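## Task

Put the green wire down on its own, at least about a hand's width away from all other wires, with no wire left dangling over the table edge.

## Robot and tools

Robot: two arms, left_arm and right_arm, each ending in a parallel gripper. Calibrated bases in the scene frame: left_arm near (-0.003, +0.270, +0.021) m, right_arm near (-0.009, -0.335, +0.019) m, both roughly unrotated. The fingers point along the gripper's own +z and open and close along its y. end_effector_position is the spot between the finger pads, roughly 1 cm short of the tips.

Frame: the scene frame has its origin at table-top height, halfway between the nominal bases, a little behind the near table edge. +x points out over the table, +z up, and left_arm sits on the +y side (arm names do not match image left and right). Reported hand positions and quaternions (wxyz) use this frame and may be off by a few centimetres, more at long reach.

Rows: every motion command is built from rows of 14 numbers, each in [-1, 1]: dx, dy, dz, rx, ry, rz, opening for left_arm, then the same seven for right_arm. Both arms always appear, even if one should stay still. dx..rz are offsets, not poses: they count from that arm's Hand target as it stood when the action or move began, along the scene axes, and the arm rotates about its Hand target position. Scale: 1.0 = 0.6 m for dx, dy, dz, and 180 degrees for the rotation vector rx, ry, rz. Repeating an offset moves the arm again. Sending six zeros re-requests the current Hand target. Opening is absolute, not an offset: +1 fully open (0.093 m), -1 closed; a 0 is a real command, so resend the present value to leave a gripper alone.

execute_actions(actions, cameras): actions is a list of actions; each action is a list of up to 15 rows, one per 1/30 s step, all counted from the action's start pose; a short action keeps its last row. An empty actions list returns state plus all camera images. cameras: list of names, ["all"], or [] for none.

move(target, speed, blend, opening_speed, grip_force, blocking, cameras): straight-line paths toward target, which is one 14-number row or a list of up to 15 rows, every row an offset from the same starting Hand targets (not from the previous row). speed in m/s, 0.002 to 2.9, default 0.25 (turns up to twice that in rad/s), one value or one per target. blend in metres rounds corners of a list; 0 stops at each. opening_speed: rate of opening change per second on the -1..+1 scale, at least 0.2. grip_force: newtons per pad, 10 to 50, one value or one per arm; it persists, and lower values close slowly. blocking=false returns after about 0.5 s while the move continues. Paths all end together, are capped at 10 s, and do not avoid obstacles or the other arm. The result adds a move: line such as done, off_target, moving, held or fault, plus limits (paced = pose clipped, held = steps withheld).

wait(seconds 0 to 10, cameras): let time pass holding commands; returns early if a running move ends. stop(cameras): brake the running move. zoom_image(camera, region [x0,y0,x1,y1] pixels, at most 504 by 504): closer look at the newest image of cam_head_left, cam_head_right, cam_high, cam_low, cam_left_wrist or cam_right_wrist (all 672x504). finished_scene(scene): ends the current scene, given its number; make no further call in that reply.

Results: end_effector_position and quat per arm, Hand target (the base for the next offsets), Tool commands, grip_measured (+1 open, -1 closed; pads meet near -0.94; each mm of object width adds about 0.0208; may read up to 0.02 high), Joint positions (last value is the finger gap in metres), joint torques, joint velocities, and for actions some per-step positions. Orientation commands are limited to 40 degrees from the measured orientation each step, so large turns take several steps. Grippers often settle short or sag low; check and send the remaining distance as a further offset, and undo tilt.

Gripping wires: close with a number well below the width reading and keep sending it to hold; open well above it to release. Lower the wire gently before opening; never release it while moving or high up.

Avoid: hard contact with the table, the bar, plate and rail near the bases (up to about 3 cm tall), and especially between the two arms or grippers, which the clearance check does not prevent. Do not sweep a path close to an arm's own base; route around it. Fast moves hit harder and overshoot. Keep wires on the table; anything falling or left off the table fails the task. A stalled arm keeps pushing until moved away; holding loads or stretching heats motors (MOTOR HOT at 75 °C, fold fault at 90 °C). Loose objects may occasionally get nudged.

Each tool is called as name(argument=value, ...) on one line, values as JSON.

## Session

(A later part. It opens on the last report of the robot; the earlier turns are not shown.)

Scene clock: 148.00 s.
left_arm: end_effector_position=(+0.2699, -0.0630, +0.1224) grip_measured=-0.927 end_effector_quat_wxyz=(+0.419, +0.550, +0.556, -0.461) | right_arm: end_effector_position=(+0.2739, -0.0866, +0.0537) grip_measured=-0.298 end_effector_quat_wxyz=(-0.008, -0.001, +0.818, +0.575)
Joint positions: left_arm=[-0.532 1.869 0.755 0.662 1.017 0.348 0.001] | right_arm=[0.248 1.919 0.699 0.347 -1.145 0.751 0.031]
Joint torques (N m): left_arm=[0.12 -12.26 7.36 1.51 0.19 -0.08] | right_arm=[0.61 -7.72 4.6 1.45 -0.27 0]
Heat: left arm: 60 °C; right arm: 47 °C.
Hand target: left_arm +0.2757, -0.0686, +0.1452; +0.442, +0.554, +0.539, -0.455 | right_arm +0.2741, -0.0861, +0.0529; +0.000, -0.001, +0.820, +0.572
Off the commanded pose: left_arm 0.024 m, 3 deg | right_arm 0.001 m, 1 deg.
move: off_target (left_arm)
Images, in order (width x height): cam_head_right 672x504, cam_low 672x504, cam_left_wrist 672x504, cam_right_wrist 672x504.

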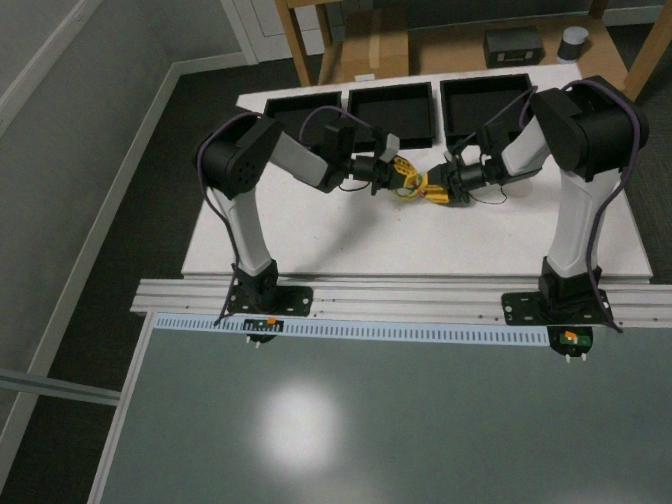

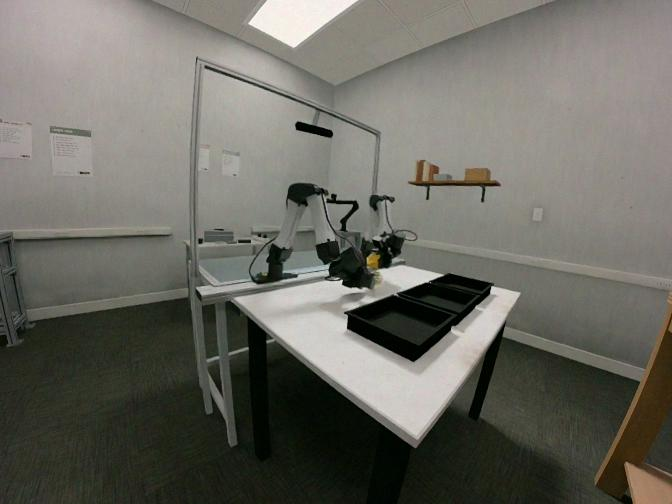

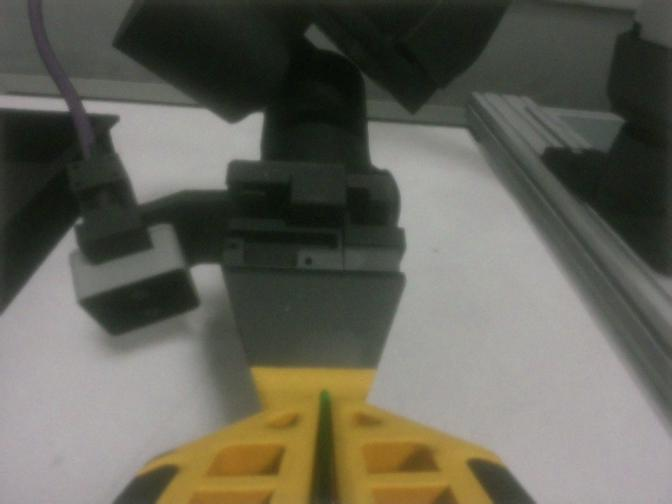

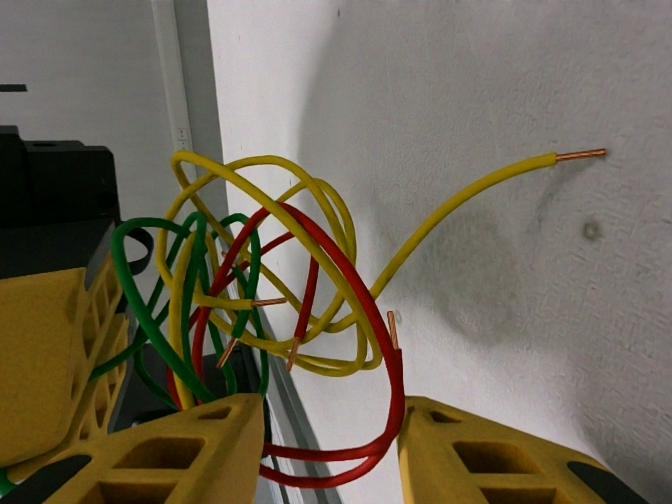

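move(target=[0,0,0,0,0,0,-0.932471,0,0,0,0,0,0,-1], opening_speed=0.6, cameras=["cam_right_wrist"])

move(target=[0,0,0,0,0,0,-0.932471,0,-0.1,-0.02,0,0,0,-1], speed=0.06, cameras=["cam_head_right","cam_low","cam_right_wrist"])

zoom_image(camera="cam_head_right", region=[370, 120, 510, 220])

zoom_image(camera="cam_low", region=[330, 220, 420, 310])

Scene clock: 158.77 s.
left_arm: end_effector_position=(+0.2698, -0.0629, +0.1222) grip_measured=-0.927 end_effector_quat_wxyz=(+0.419, +0.550, +0.556, -0.461) | right_arm: end_effector_position=(+0.2746, -0.0864, +0.0542) grip_measured=-0.973 end_effector_quat_wxyz=(-0.006, -0.002, +0.818, +0.575)
Joint positions: left_arm=[-0.532 1.869 0.755 0.661 1.017 0.348 0.001] | right_arm=[0.248 1.919 0.699 0.353 -1.145 0.753 0]
Joint torques (N m): left_arm=[0.05 -12.34 7.25 1.54 0.19 -0.07] | right_arm=[0.64 -7.79 4.49 1.45 -0.29 -0.01]
Heat: left arm: 60 °C; right arm: 47 °C.
Hand target: left_arm +0.2757, -0.0686, +0.1452; +0.442, +0.554, +0.539, -0.455 | right_arm +0.2741, -0.0861, +0.0530; +0.000, -0.001, +0.820, +0.573
Off the commanded pose: left_arm 0.024 m, 3 deg | right_arm 0.001 m, 1 deg.
move: off_target (left_arm)
Images, in order (width x height): cam_right_wrist 672x504.

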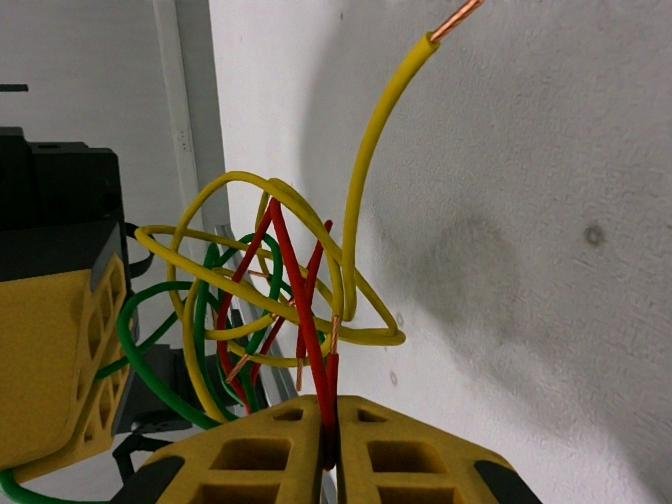

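Scene clock: 160.77 s.
left_arm: end_effector_position=(+0.2691, -0.0634, +0.1220) grip_measured=-0.927 end_effector_quat_wxyz=(+0.418, +0.551, +0.556, -0.462) | right_arm: end_effector_position=(+0.2690, -0.1443, +0.0413) grip_measured=-0.973 end_effector_quat_wxyz=(-0.003, +0.000, +0.821, +0.571)
Joint positions: left_arm=[-0.534 1.869 0.755 0.66 1.017 0.348 0.001] | right_arm=[0.06 1.933 0.732 -0.069 -1.224 0.319 0]
Joint torques (N m): left_arm=[0.12 -12.4 7.19 1.44 0.17 -0.1] | right_arm=[-0.62 -5.91 7.23 0.62 -0.6 -0.3]
Heat: left arm: 61 °C; right arm: 48 °C.
Hand target: left_arm +0.2757, -0.0686, +0.1452; +0.442, +0.554, +0.539, -0.455 | right_arm +0.2741, -0.1460, +0.0410; +0.000, -0.001, +0.820, +0.573
Off the commanded pose: left_arm 0.025 m, 3 deg | right_arm 0.005 m, 0 deg.
move: off_target (left_arm)
Images, in order (width x height): cam_head_right 672x504, cam_low 672x504, cam_right_wrist 672x504.

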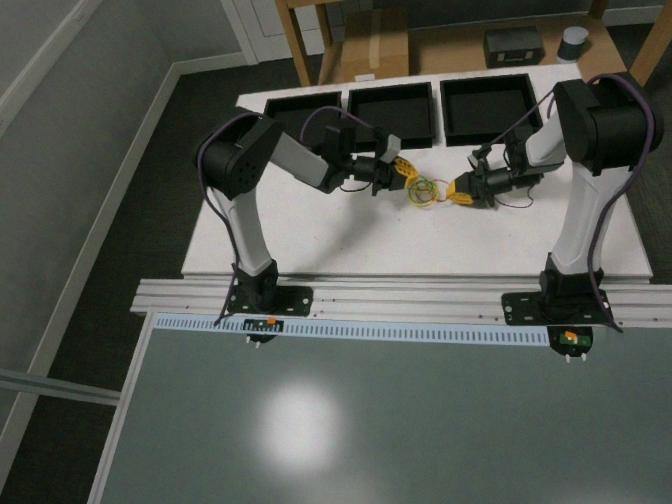

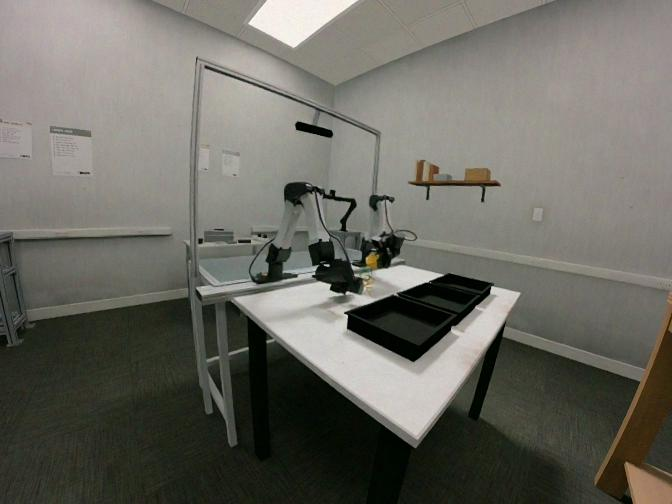

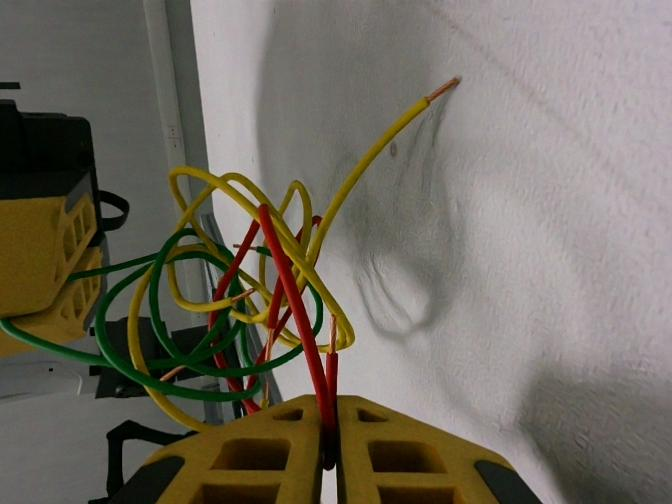

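Scaled by 3.600 from the camera's 672x504 image, which has a finer 960x720 frame.

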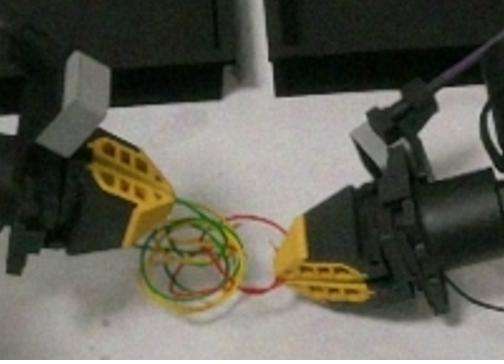

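Scaled by 5.600 from the camera's 672x504 image, which has a finer 960x720 frame.

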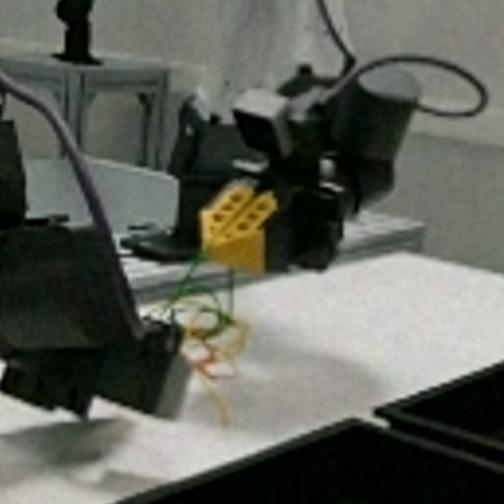

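move(target=[0,0,0,0,0,0,-0.932471,0,-0.15,0.02,0,0,0,-1], speed=0.05, cameras=["cam_head_right","cam_low","cam_right_wrist"])

zoom_image(camera="cam_head_right", region=[370, 120, 510, 220])

Scene clock: 168.17 s.
left_arm: end_effector_position=(+0.2674, -0.0648, +0.1220) grip_measured=-0.927 end_effector_quat_wxyz=(+0.417, +0.552, +0.555, -0.463) | right_arm: end_effector_position=(+0.2705, -0.2309, +0.0565) grip_measured=-0.973 end_effector_quat_wxyz=(-0.003, +0.004, +0.815, +0.579)
Joint positions: left_arm=[-0.539 1.869 0.755 0.66 1.017 0.348 0.001] | right_arm=[-0.253 2.098 1.031 -1.057 -1.201 -0.58 0]
Joint torques (N m): left_arm=[0.57 -12.16 7.27 1.54 0.22 -0.09] | right_arm=[-1.02 -6.56 6.54 -0.55 -0.34 -0.28]
Heat: left arm: 61 °C; right arm: 48 °C.
Hand target: left_arm +0.2757, -0.0687, +0.1452; +0.442, +0.554, +0.539, -0.455 | right_arm +0.2740, -0.2361, +0.0529; +0.000, -0.001, +0.820, +0.572
Off the commanded pose: left_arm 0.025 m, 3 deg | right_arm 0.007 m, 1 deg.
move: off_target (left_arm)
Images, in order (width x height): cam_head_right 672x504, cam_low 672x504, cam_right_wrist 672x504.

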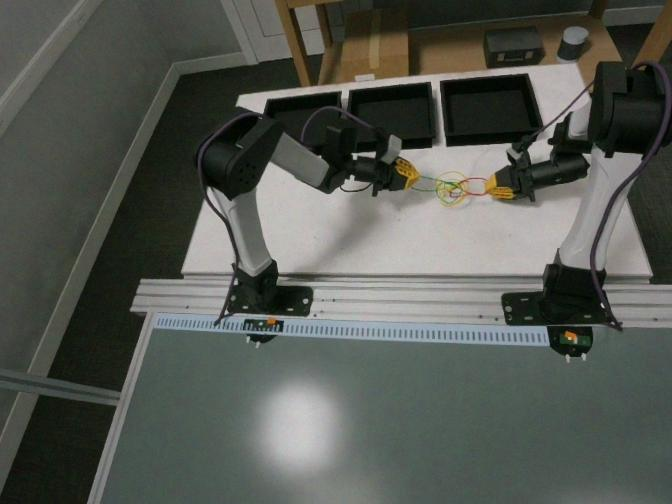

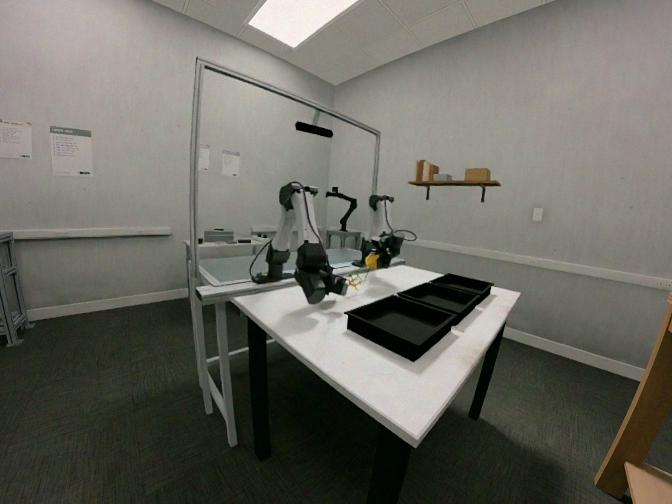

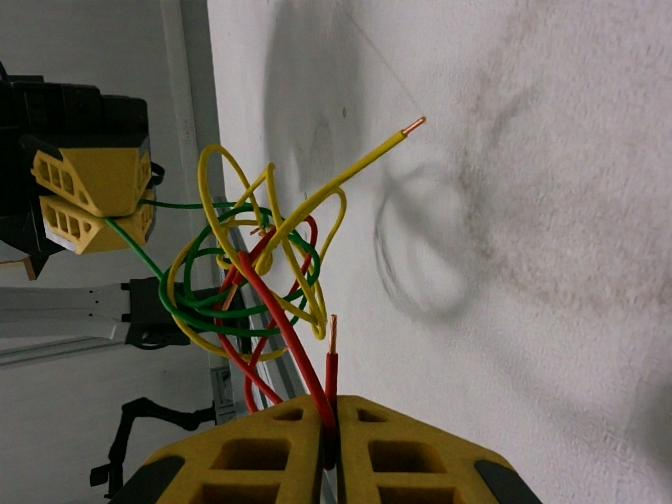

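Scaled by 3.600 from the camera's 672x504 image, which has a finer 960x720 frame.

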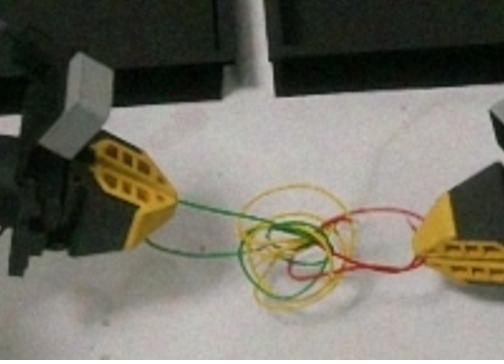

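move(target=[0,0,0,0,0,0,-0.932471,0,-0.1,0,0,0,0,-1], speed=0.04, cameras=["cam_head_right","cam_right_wrist"])

zoom_image(camera="cam_head_right", region=[390, 120, 530, 220])

Scene clock: 175.60 s.
left_arm: end_effector_position=(+0.2673, -0.0651, +0.1219) grip_measured=-0.927 end_effector_quat_wxyz=(+0.417, +0.552, +0.555, -0.462) | right_arm: end_effector_position=(+0.2716, -0.2902, +0.0557) grip_measured=-0.973 end_effector_quat_wxyz=(-0.004, +0.004, +0.818, +0.576)
Joint positions: left_arm=[-0.54 1.869 0.755 0.66 1.015 0.348 0.001] | right_arm=[-0.443 2.237 1.2 -1.391 -1.069 -0.916 0]
Joint torques (N m): left_arm=[0.75 -12.51 7.21 1.48 0.2 -0.08] | right_arm=[-1.13 -7.19 6.16 -1.01 -0.28 -0.27]
Heat: left arm: 62 °C; right arm: 48 °C.
Hand target: left_arm +0.2757, -0.0686, +0.1452; +0.442, +0.554, +0.539, -0.455 | right_arm +0.2741, -0.2961, +0.0529; +0.000, -0.001, +0.820, +0.572
Off the commanded pose: left_arm 0.025 m, 3 deg | right_arm 0.007 m, 1 deg.
move: off_target (left_arm)
Images, in order (width x height): cam_head_right 672x504, cam_right_wrist 672x504.

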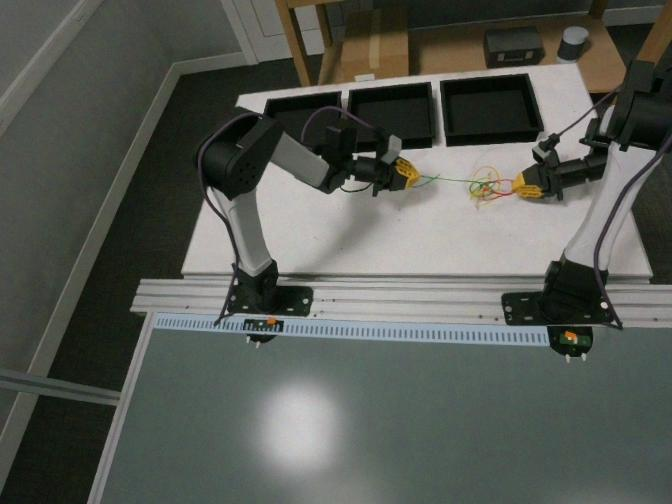

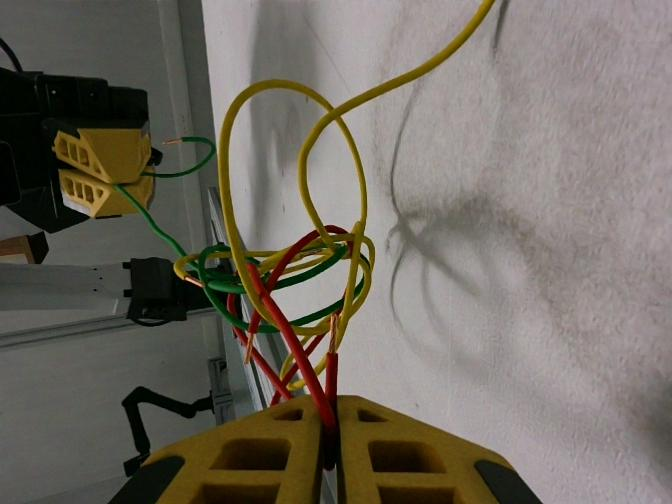

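Scaled by 3.600 from the camera's 672x504 image, which has a finer 960x720 frame.

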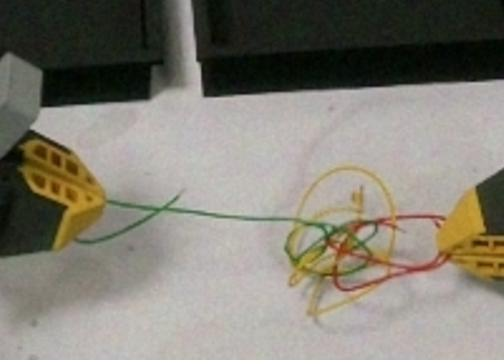

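move(target=[0,0.15,-0.05,0,0,0,-0.932471,0,0,0,0,0,0,-1], speed=0.04, cameras=["cam_head_right","cam_right_wrist"])

zoom_image(camera="cam_head_right", region=[370, 120, 530, 220])

Scene clock: 185.30 s.
left_arm: end_effector_position=(+0.2701, +0.0074, +0.1047) grip_measured=-0.927 end_effector_quat_wxyz=(+0.425, +0.558, +0.539, -0.466) | right_arm: end_effector_position=(+0.2686, -0.2816, +0.0637) grip_measured=-0.973 end_effector_quat_wxyz=(-0.023, +0.014, +0.808, +0.588)
Joint positions: left_arm=[-0.321 1.84 0.67 0.498 1.225 0.622 0.001] | right_arm=[-0.422 2.237 1.2 -1.444 -1.089 -0.918 0]
Joint torques (N m): left_arm=[3.82 -11.97 3.15 1.07 0.52 0.22] | right_arm=[-3.1 -7.3 6.08 -0.58 -0.02 -0.24]
Heat: left arm: 63 °C; right arm: 49 °C.
Hand target: left_arm +0.2757, +0.0214, +0.1151; +0.442, +0.554, +0.539, -0.455 | right_arm +0.2741, -0.2961, +0.0529; +0.000, -0.001, +0.820, +0.572
Off the commanded pose: left_arm 0.018 m, 2 deg | right_arm 0.019 m, 4 deg.
move: off_target (left_arm, right_arm)
Images, in order (width x height): cam_head_right 672x504, cam_right_wrist 672x504.

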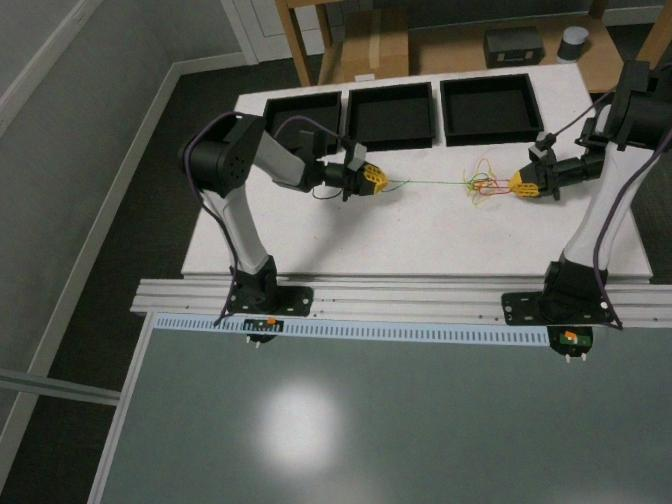

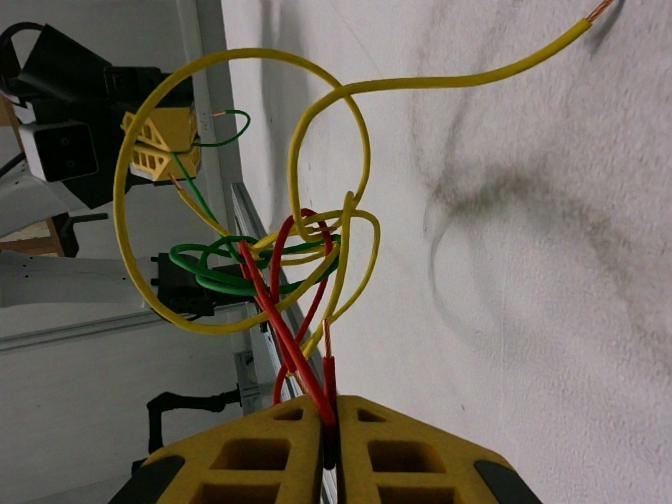

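Scaled by 3.150 from the camera's 672x504 image, which has a finer 960x720 frame.

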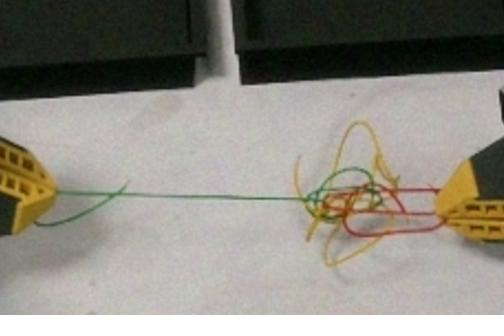

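move(target=[0,-0.1,-0.06,0,0,0,-0.932471,0,0,-0.02,0,0,0,-1], speed=0.08, cameras=["cam_head_right","cam_right_wrist"])

zoom_image(camera="cam_head_right", region=[370, 120, 530, 220])

zoom_image(camera="cam_right_wrist", region=[100, 0, 600, 500])

Scene clock: 201.30 s.
left_arm: end_effector_position=(+0.2714, -0.0359, +0.0808) grip_measured=-0.927 end_effector_quat_wxyz=(+0.439, +0.556, +0.537, -0.458) | right_arm: end_effector_position=(+0.2693, -0.2906, +0.0468) grip_measured=-0.973 end_effector_quat_wxyz=(-0.013, +0.009, +0.816, +0.578)
Joint positions: left_arm=[-0.452 2.014 0.67 0.887 1.096 0.418 0.001] | right_arm=[-0.445 2.27 1.2 -1.382 -1.063 -0.918 0]
Joint torques (N m): left_arm=[0.34 -7.24 4.89 1.59 0.16 -0.09] | right_arm=[-0.79 -7.38 5.61 -0.77 -0.3 -0.27]
Heat: left arm: 65 °C; right arm: 50 °C.
Hand target: left_arm +0.2757, -0.0387, +0.0793; +0.442, +0.554, +0.539, -0.455 | right_arm +0.2741, -0.2961, +0.0410; +0.000, -0.001, +0.820, +0.572
Off the commanded pose: left_arm 0.005 m, 1 deg | right_arm 0.009 m, 2 deg.
move: done
Images, in order (width x height): cam_head_right 672x504, cam_right_wrist 672x504.

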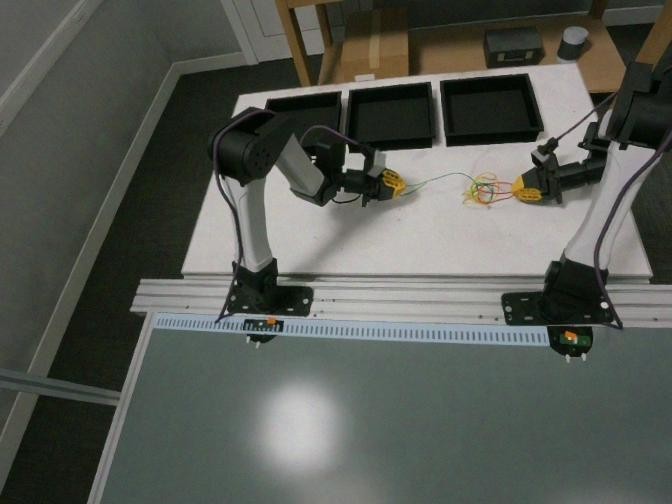

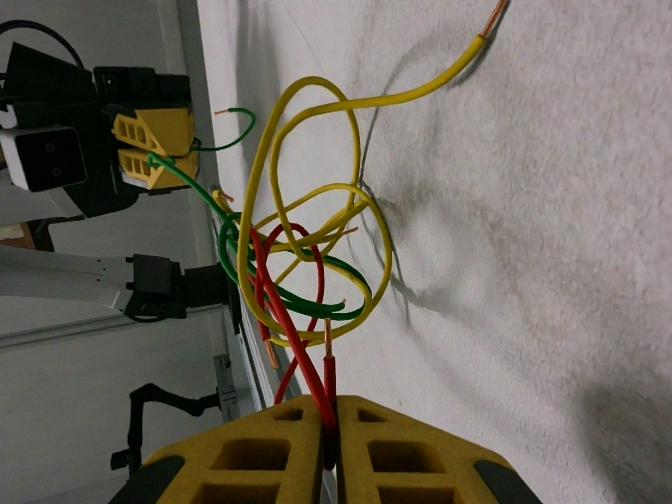

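Scaled by 3.150 from the camera's 672x504 image, which has a finer 960x720 frame.

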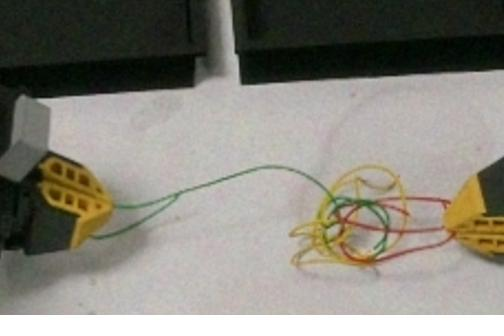

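Scaled by 1.008 from the camera's 672x504 image, which has a finer 960x720 frame.

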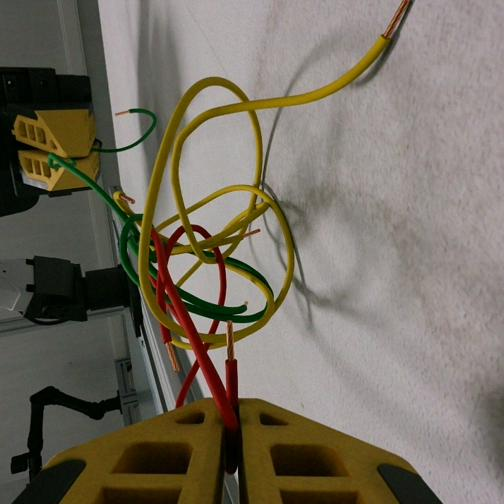

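move(target=[[0,-0.08,0.05,0,0,0,-0.932471,0,0,0.03,0,0,0,-1],[0.08,-0.02,0.2,0,0,0,-0.932471,0,0,0.03,0,0,0,-1],[0,0.08,0.2,0,0,0,-0.932471,-0.08,0,0.03,0,0,0,-1]], speed=0.08, blend=0.01, cameras=["cam_head_right","cam_right_wrist"])

zoom_image(camera="cam_head_right", region=[370, 120, 530, 220])

zoom_image(camera="cam_right_wrist", region=[150, 150, 450, 450])

Scene clock: 215.30 s.
left_arm: end_effector_position=(+0.2661, -0.0065, +0.1768) grip_measured=-0.927 end_effector_quat_wxyz=(+0.402, +0.553, +0.556, -0.473) | right_arm: end_effector_position=(+0.2271, -0.2795, +0.0697) grip_measured=-0.973 end_effector_quat_wxyz=(-0.031, +0.028, +0.798, +0.602)
Joint positions: left_arm=[-0.372 1.615 0.809 0.133 1.181 0.56 0.001] | right_arm=[-0.479 2.17 1.029 -1.458 -1.063 -1.005 0]
Joint torques (N m): left_arm=[4.56 -12.6 5.37 1.44 0.61 0.21] | right_arm=[-4.37 -9.36 3.47 -0.47 0.31 -0.24]
Heat: left arm: 64 °C; right arm: 51 °C.
Hand target: left_arm +0.2757, +0.0093, +0.1993; +0.442, +0.554, +0.539, -0.455 | right_arm +0.2261, -0.2961, +0.0589; +0.000, -0.001, +0.820, +0.572
Off the commanded pose: left_arm 0.029 m, 5 deg | right_arm 0.020 m, 6 deg.
move: off_target (left_arm, right_arm)
Images, in order (width x height): cam_head_right 672x504, cam_right_wrist 672x504.

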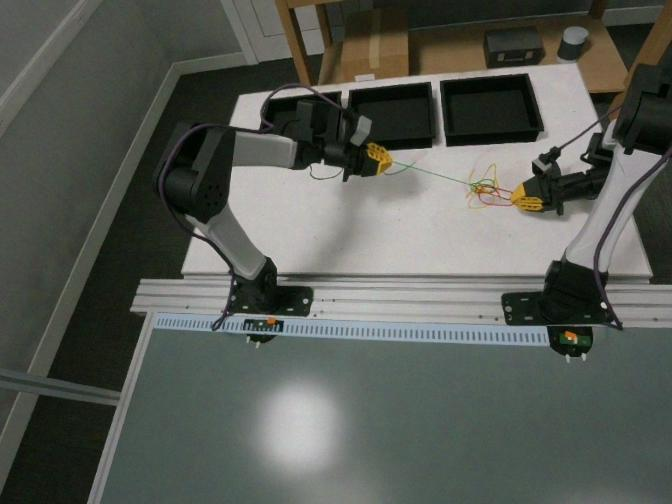

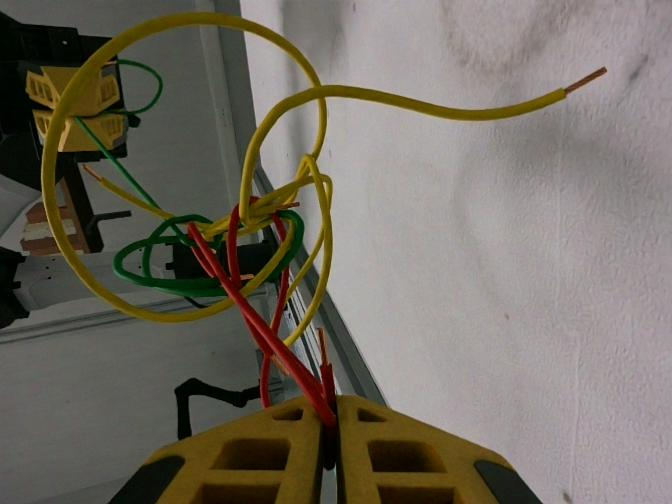

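Scaled by 3.150 from the camera's 672x504 image, which has a finer 960x720 frame.

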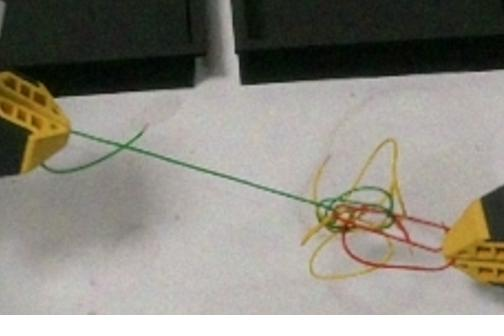

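Scaled by 1.680 from the camera's 672x504 image, which has a finer 960x720 frame.

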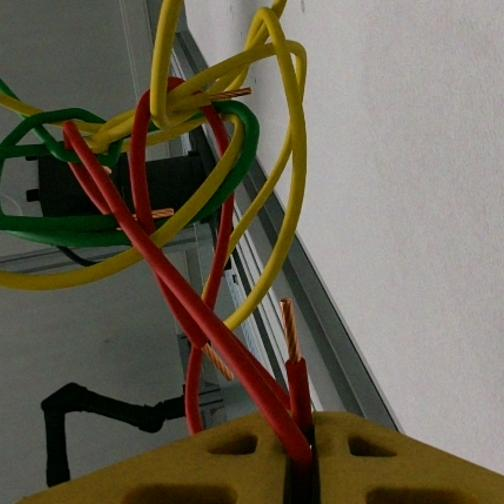

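move(target=[[0,-0.1,-0.2,0,0,0,-0.932471,0.04,0.05,-0.03,0,0,0,-1],[0,-0.13,-0.23,0,0,0,-0.932471,0.06,0.05,-0.048,0,0,0,-1],[0,-0.13,-0.23,0,0,0,-0.932471,0.06,0.05,-0.048,0,0,0,-0.5],[0,-0.13,-0.23,0,0,0,-0.932471,0.06,-0.1,0.0,0,0,0,-0.5]], speed=0.12, opening_speed=0.6, cameras=["cam_head_right","cam_right_wrist"])

zoom_image(camera="cam_head_right", region=[390, 130, 530, 220])

zoom_image(camera="cam_right_wrist", region=[100, 50, 500, 450])

Scene clock: 235.53 s.
left_arm: end_effector_position=(+0.2688, -0.0641, +0.0594) grip_measured=-0.927 end_effector_quat_wxyz=(+0.434, +0.556, +0.541, -0.459) | right_arm: end_effector_position=(+0.2607, -0.3526, +0.0576) grip_measured=-0.501 end_effector_quat_wxyz=(+0.007, +0.014, +0.826, +0.563)
Joint positions: left_arm=[-0.533 2.136 0.716 1.007 1.024 0.352 0.001] | right_arm=[-0.639 2.294 1.303 -1.546 -0.922 -1.068 0.021]
Joint torques (N m): left_arm=[0.34 -8.36 5.39 1.63 0.13 -0.11] | right_arm=[-0.18 -8.64 5.76 -1.28 -0.23 -0.28]
Heat: left arm: 67 °C; right arm: 53 °C.
Hand target: left_arm +0.2758, -0.0687, +0.0614; +0.442, +0.554, +0.539, -0.455 | right_arm +0.2621, -0.3561, +0.0589; +0.000, -0.001, +0.820, +0.572
Off the commanded pose: left_arm 0.009 m, 1 deg | right_arm 0.004 m, 2 deg.
joint sent to its limit (right arm) — joint 4 (wrist pitch), lower limit. The joint targets still meet the commanded pose.
move: done
Images, in order (width x height): cam_head_right 672x504, cam_right_wrist 672x504.

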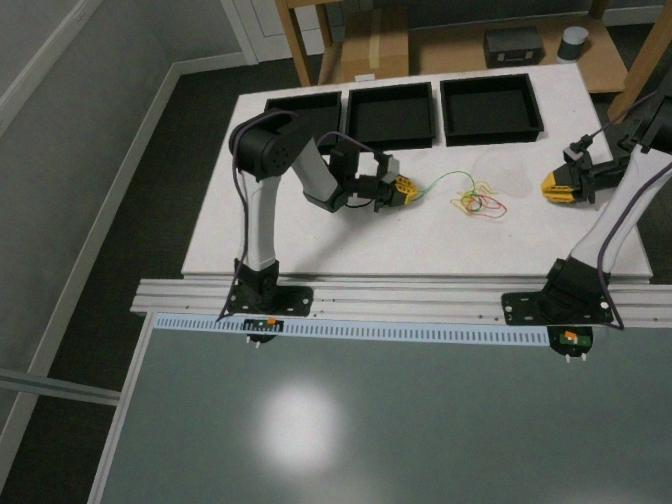

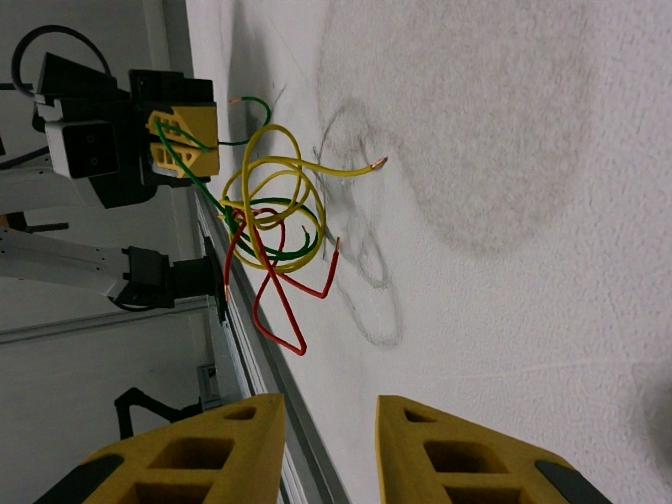

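Scaled by 3.600 from the camera's 672x504 image, which has a finer 960x720 frame.

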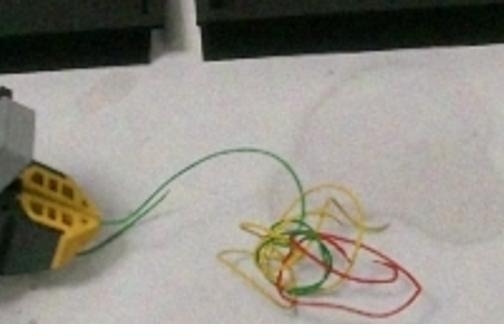

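Scaled by 1.260 from the camera's 672x504 image, which has a finer 960x720 frame.

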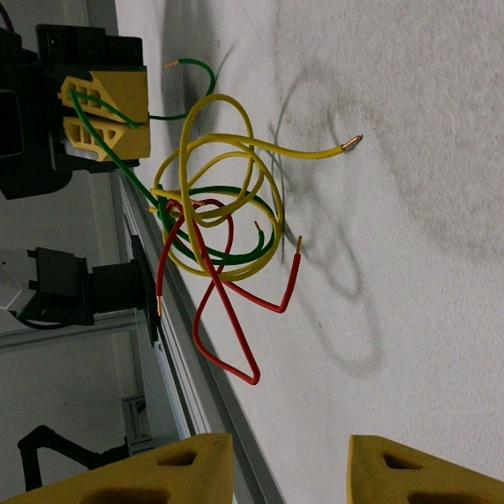

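move(target=[0,0,0,0,0,0,-0.932471,-0.02,0.05,0.36,-0.107,-0.424,0.270,0.2], speed=0.25, cameras=["cam_right_wrist"])

zoom_image(camera="cam_right_wrist", region=[200, 80, 450, 330])

Scene clock: 247.53 s.
left_arm: end_effector_position=(+0.2688, -0.0641, +0.0594) grip_measured=-0.927 end_effector_quat_wxyz=(+0.434, +0.556, +0.541, -0.459) | right_arm: end_effector_position=(+0.2513, -0.3262, +0.2661) grip_measured=+0.199 end_effector_quat_wxyz=(+0.347, -0.593, +0.716, +0.127)
Joint positions: left_arm=[-0.533 2.136 0.716 1.007 1.024 0.352 0.001] | right_arm=[-0.514 1.407 1.441 -1.549 -0.778 -1.821 0.055]
Joint torques (N m): left_arm=[0.44 -8.46 5.53 1.58 0.04 -0.15] | right_arm=[0.68 -5.19 9.54 0.28 -0.38 -0.22]
Heat: left arm: 65 °C; right arm: 53 °C.
Hand target: left_arm +0.2758, -0.0687, +0.0614; +0.442, +0.554, +0.539, -0.455 | right_arm +0.2502, -0.3261, +0.2750; +0.271, -0.653, +0.653, +0.271
Off the commanded pose: left_arm 0.009 m, 1 deg | right_arm 0.009 m, 21 deg.
joint sent to its limit (right arm) — joint 4 (wrist pitch), lower limit. The joint targets are off in orientation, not in position.
move: off_target (right_arm)
Images, in order (width x height): cam_right_wrist 672x504.

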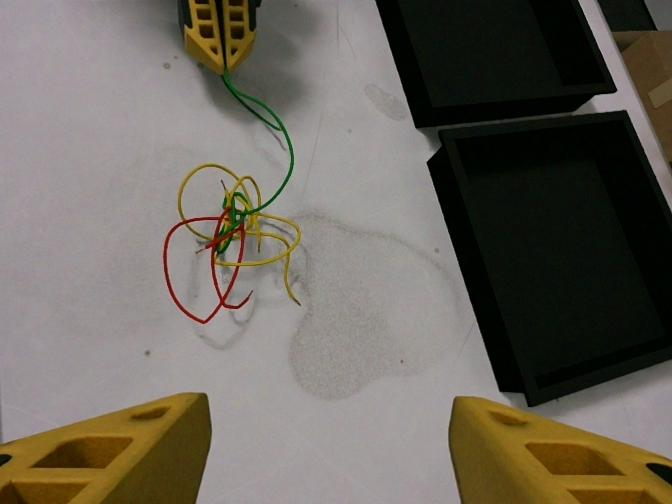

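Scaled by 2.016 from the camera's 672x504 image, which has a finer 960x720 frame.

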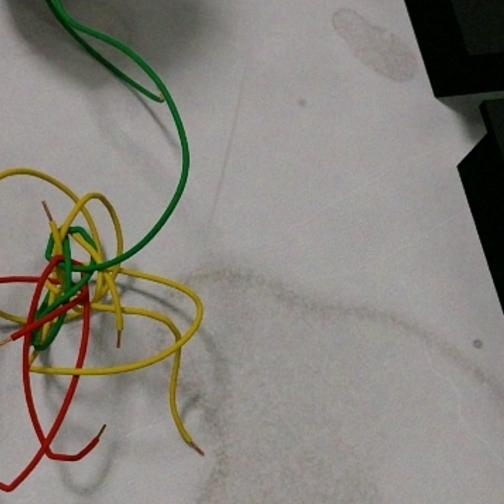

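move(target=[0,0,0,0,0,0,-0.932471,0.065,0.06,-0.345,0,0,0,-0.3], speed=0.2, cameras=["cam_right_wrist","cam_low"])

Scene clock: 287.57 s.
left_arm: end_effector_position=(+0.2688, -0.0641, +0.0594) grip_measured=-0.927 end_effector_quat_wxyz=(+0.434, +0.556, +0.541, -0.459) | right_arm: end_effector_position=(+0.2864, -0.2905, +0.0706) grip_measured=-0.299 end_effector_quat_wxyz=(-0.266, +0.646, -0.659, -0.277)
Joint positions: left_arm=[-0.533 2.136 0.716 1.007 1.024 0.352 0.001] | right_arm=[-0.312 1.9 1.154 -1.096 -0.776 -1.926 0.031]
Joint torques (N m): left_arm=[0.31 -8.44 5.52 1.6 0.13 -0.1] | right_arm=[0.46 -7.04 6.02 -0.03 -0.47 -0.18]
Heat: left arm: 62 °C; right arm: 48 °C.
Hand target: left_arm +0.2758, -0.0687, +0.0614; +0.442, +0.554, +0.539, -0.455 | right_arm +0.2890, -0.2900, +0.0679; -0.271, +0.653, -0.653, -0.272
Off the commanded pose: left_arm 0.009 m, 1 deg | right_arm 0.004 m, 1 deg.
move: done
Images, in order (width x height): cam_low 672x504, cam_right_wrist 672x504.

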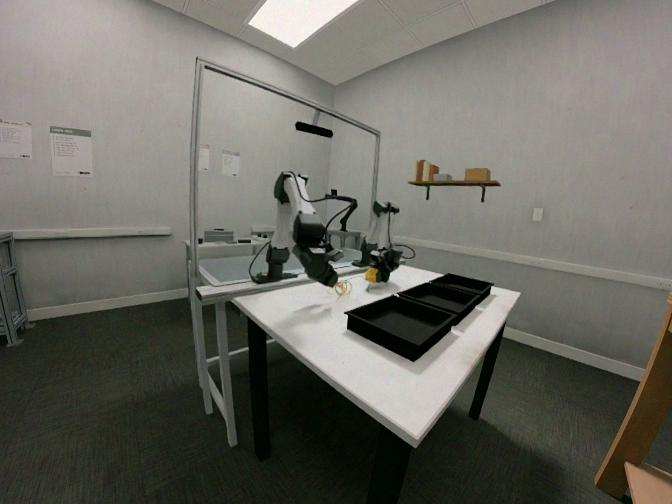

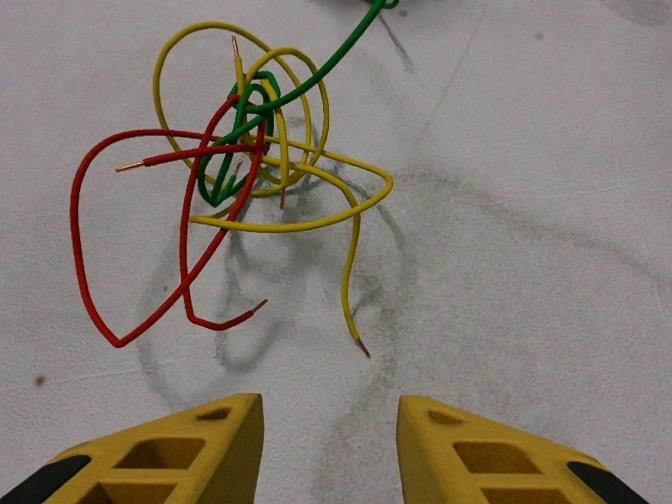

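move(target=[[0,0,0,0,0,0,-0.932471,0.01,0.04,-0.05,0,0,0,-0.3],[0,0,0,0,0,0,-0.932471,0.01,0.06,-0.088,0,0,0,-0.3],[0,0,0,0,0,0,-0.932471,0.01,0.06,-0.088,0,0,0,-1]], speed=0.12, opening_speed=0.6, cameras=["cam_right_wrist"])

Scene clock: 304.30 s.
left_arm: end_effector_position=(+0.2688, -0.0641, +0.0594) grip_measured=-0.927 end_effector_quat_wxyz=(+0.434, +0.556, +0.541, -0.459) | right_arm: end_effector_position=(+0.2958, -0.2565, +0.0178) grip_measured=-0.978 end_effector_quat_wxyz=(-0.266, +0.660, -0.650, -0.265)
Joint positions: left_arm=[-0.533 2.136 0.716 1.007 1.024 0.352 0.001] | right_arm=[-0.186 1.978 1.039 -0.769 -0.784 -1.781 0]
Joint torques (N m): left_arm=[0.39 -8.29 5.64 1.64 0.04 -0.07] | right_arm=[0.21 -7.06 4.79 0.18 -0.66 0.06]
Heat: left arm: 62 °C; right arm: 48 °C.
Hand target: left_arm +0.2758, -0.0687, +0.0613; +0.442, +0.554, +0.539, -0.455 | right_arm +0.2952, -0.2542, +0.0151; -0.271, +0.653, -0.653, -0.271
Off the commanded pose: left_arm 0.009 m, 1 deg | right_arm 0.004 m, 1 deg.
move: done
Images, in order (width x height): cam_right_wrist 672x504.

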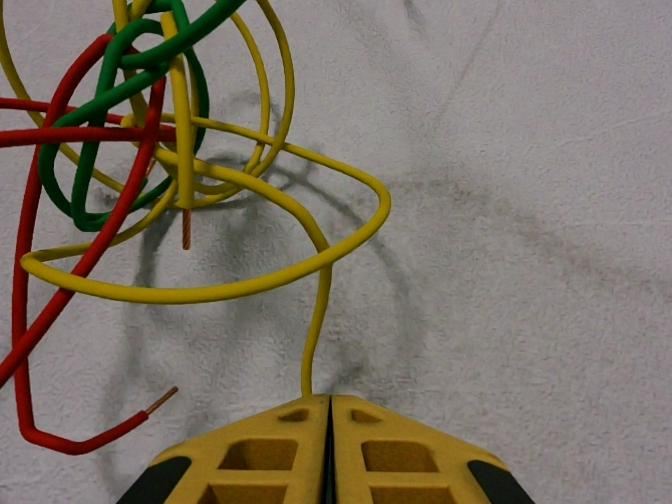

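move(target=[0,0,0,0,0,0,-0.932471,0.02,-0.06,0.03,0,0,0,-1], speed=0.06, cameras=["cam_right_wrist"])

Scene clock: 310.07 s.
left_arm: end_effector_position=(+0.2688, -0.0641, +0.0594) grip_measured=-0.927 end_effector_quat_wxyz=(+0.434, +0.556, +0.541, -0.459) | right_arm: end_effector_position=(+0.3034, -0.2871, +0.0329) grip_measured=-0.978 end_effector_quat_wxyz=(-0.271, +0.652, -0.654, -0.272)
Joint positions: left_arm=[-0.533 2.136 0.716 1.007 1.024 0.352 0.001] | right_arm=[-0.286 2.014 1.149 -0.942 -0.784 -1.902 0]
Joint torques (N m): left_arm=[0.2 -8.38 5.52 1.58 0.08 -0.1] | right_arm=[-0.47 -6.87 7.97 -0.25 -0.45 -0.21]
Heat: left arm: 62 °C; right arm: 48 °C.
Hand target: left_arm +0.2758, -0.0687, +0.0613; +0.442, +0.554, +0.539, -0.455 | right_arm +0.3072, -0.2902, +0.0331; -0.271, +0.653, -0.653, -0.271
Off the commanded pose: left_arm 0.009 m, 1 deg | right_arm 0.005 m, 0 deg.
move: done
Images, in order (width x height): cam_right_wrist 672x504.

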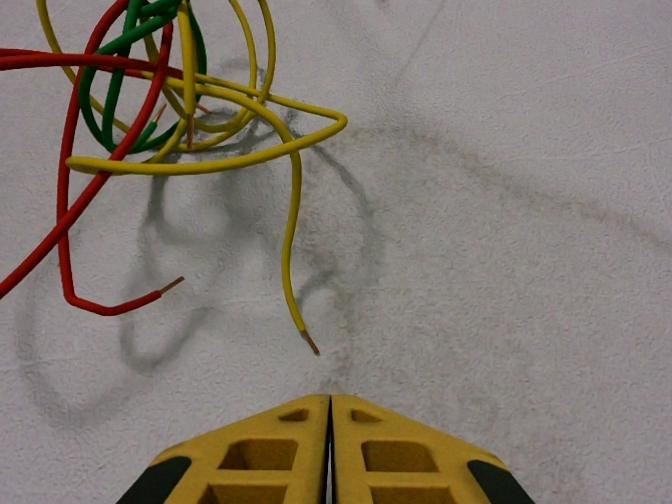

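move(target=[[0,0,0,0,0,0,-0.932471,-0.025,0.0,0,0,0,0,-0.3],[0,0,0,0,0,0,-0.932471,-0.02,0.06,-0.044,0,0,0,-0.3]], speed=0.1, cameras=["cam_right_wrist"])

Scene clock: 321.73 s.
left_arm: end_effector_position=(+0.2688, -0.0641, +0.0594) grip_measured=-0.927 end_effector_quat_wxyz=(+0.434, +0.556, +0.541, -0.459) | right_arm: end_effector_position=(+0.2888, -0.2563, +0.0112) grip_measured=-0.301 end_effector_quat_wxyz=(-0.257, +0.647, -0.657, -0.288)
Joint positions: left_arm=[-0.533 2.136 0.716 1.007 1.024 0.352 0.001] | right_arm=[-0.194 2.014 1.041 -0.795 -0.799 -1.785 0.031]
Joint torques (N m): left_arm=[0.51 -8.39 5.57 1.63 0.04 -0.1] | right_arm=[1.03 -8.16 3.69 0.6 -0.51 0.08]
Heat: left arm: 62 °C; right arm: 49 °C.
Hand target: left_arm +0.2758, -0.0687, +0.0613; +0.442, +0.554, +0.539, -0.455 | right_arm +0.2950, -0.2541, +0.0067; -0.271, +0.653, -0.653, -0.272
Off the commanded pose: left_arm 0.009 m, 1 deg | right_arm 0.008 m, 3 deg.
move: off_target (right_arm)
Images, in order (width x height): cam_right_wrist 672x504.

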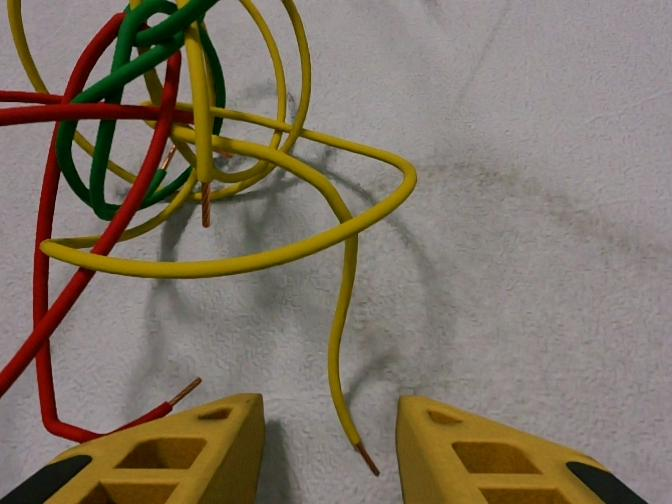

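move(target=[[0,0,0,0,0,0,-0.932471,-0.005,0.008,0.0,0,0,0,-0.3],[0,0,0,0,0,0,-0.932471,-0.005,0.008,0.0,0,0,0,-1],[0,0,0,0,0,0,-0.932471,0.03,-0.08,0.03,0,0,0,-1]], speed=0.06, opening_speed=0.6, cameras=["cam_right_wrist"])

Scene clock: 331.47 s.
left_arm: end_effector_position=(+0.2688, -0.0641, +0.0594) grip_measured=-0.927 end_effector_quat_wxyz=(+0.434, +0.556, +0.541, -0.459) | right_arm: end_effector_position=(+0.3095, -0.2978, +0.0254) grip_measured=-0.975 end_effector_quat_wxyz=(-0.273, +0.651, -0.654, -0.273)
Joint positions: left_arm=[-0.533 2.136 0.716 1.007 1.024 0.352 0.001] | right_arm=[-0.315 2.067 1.19 -0.959 -0.783 -1.943 0]
Joint torques (N m): left_arm=[0.34 -8.35 5.63 1.59 0.12 -0.12] | right_arm=[-0.53 -7.25 8.08 -0.31 -0.39 -0.18]
Heat: left arm: 62 °C; right arm: 50 °C.
Hand target: left_arm +0.2757, -0.0687, +0.0613; +0.442, +0.554, +0.539, -0.455 | right_arm +0.3131, -0.3022, +0.0247; -0.271, +0.653, -0.653, -0.271
Off the commanded pose: left_arm 0.009 m, 1 deg | right_arm 0.006 m, 0 deg.
move: done
Images, in order (width x height): cam_right_wrist 672x504.

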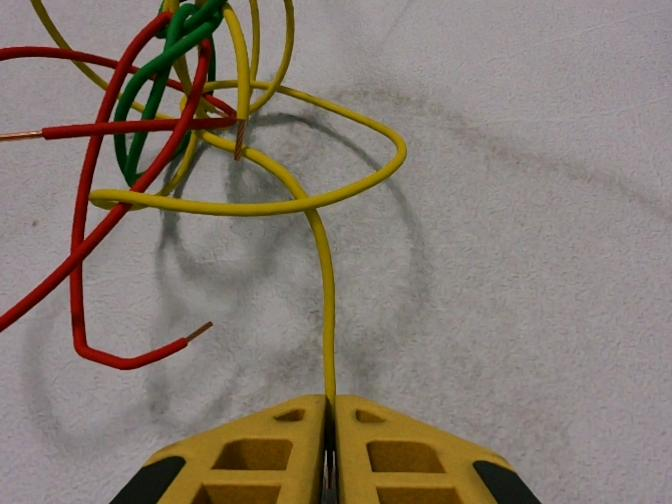

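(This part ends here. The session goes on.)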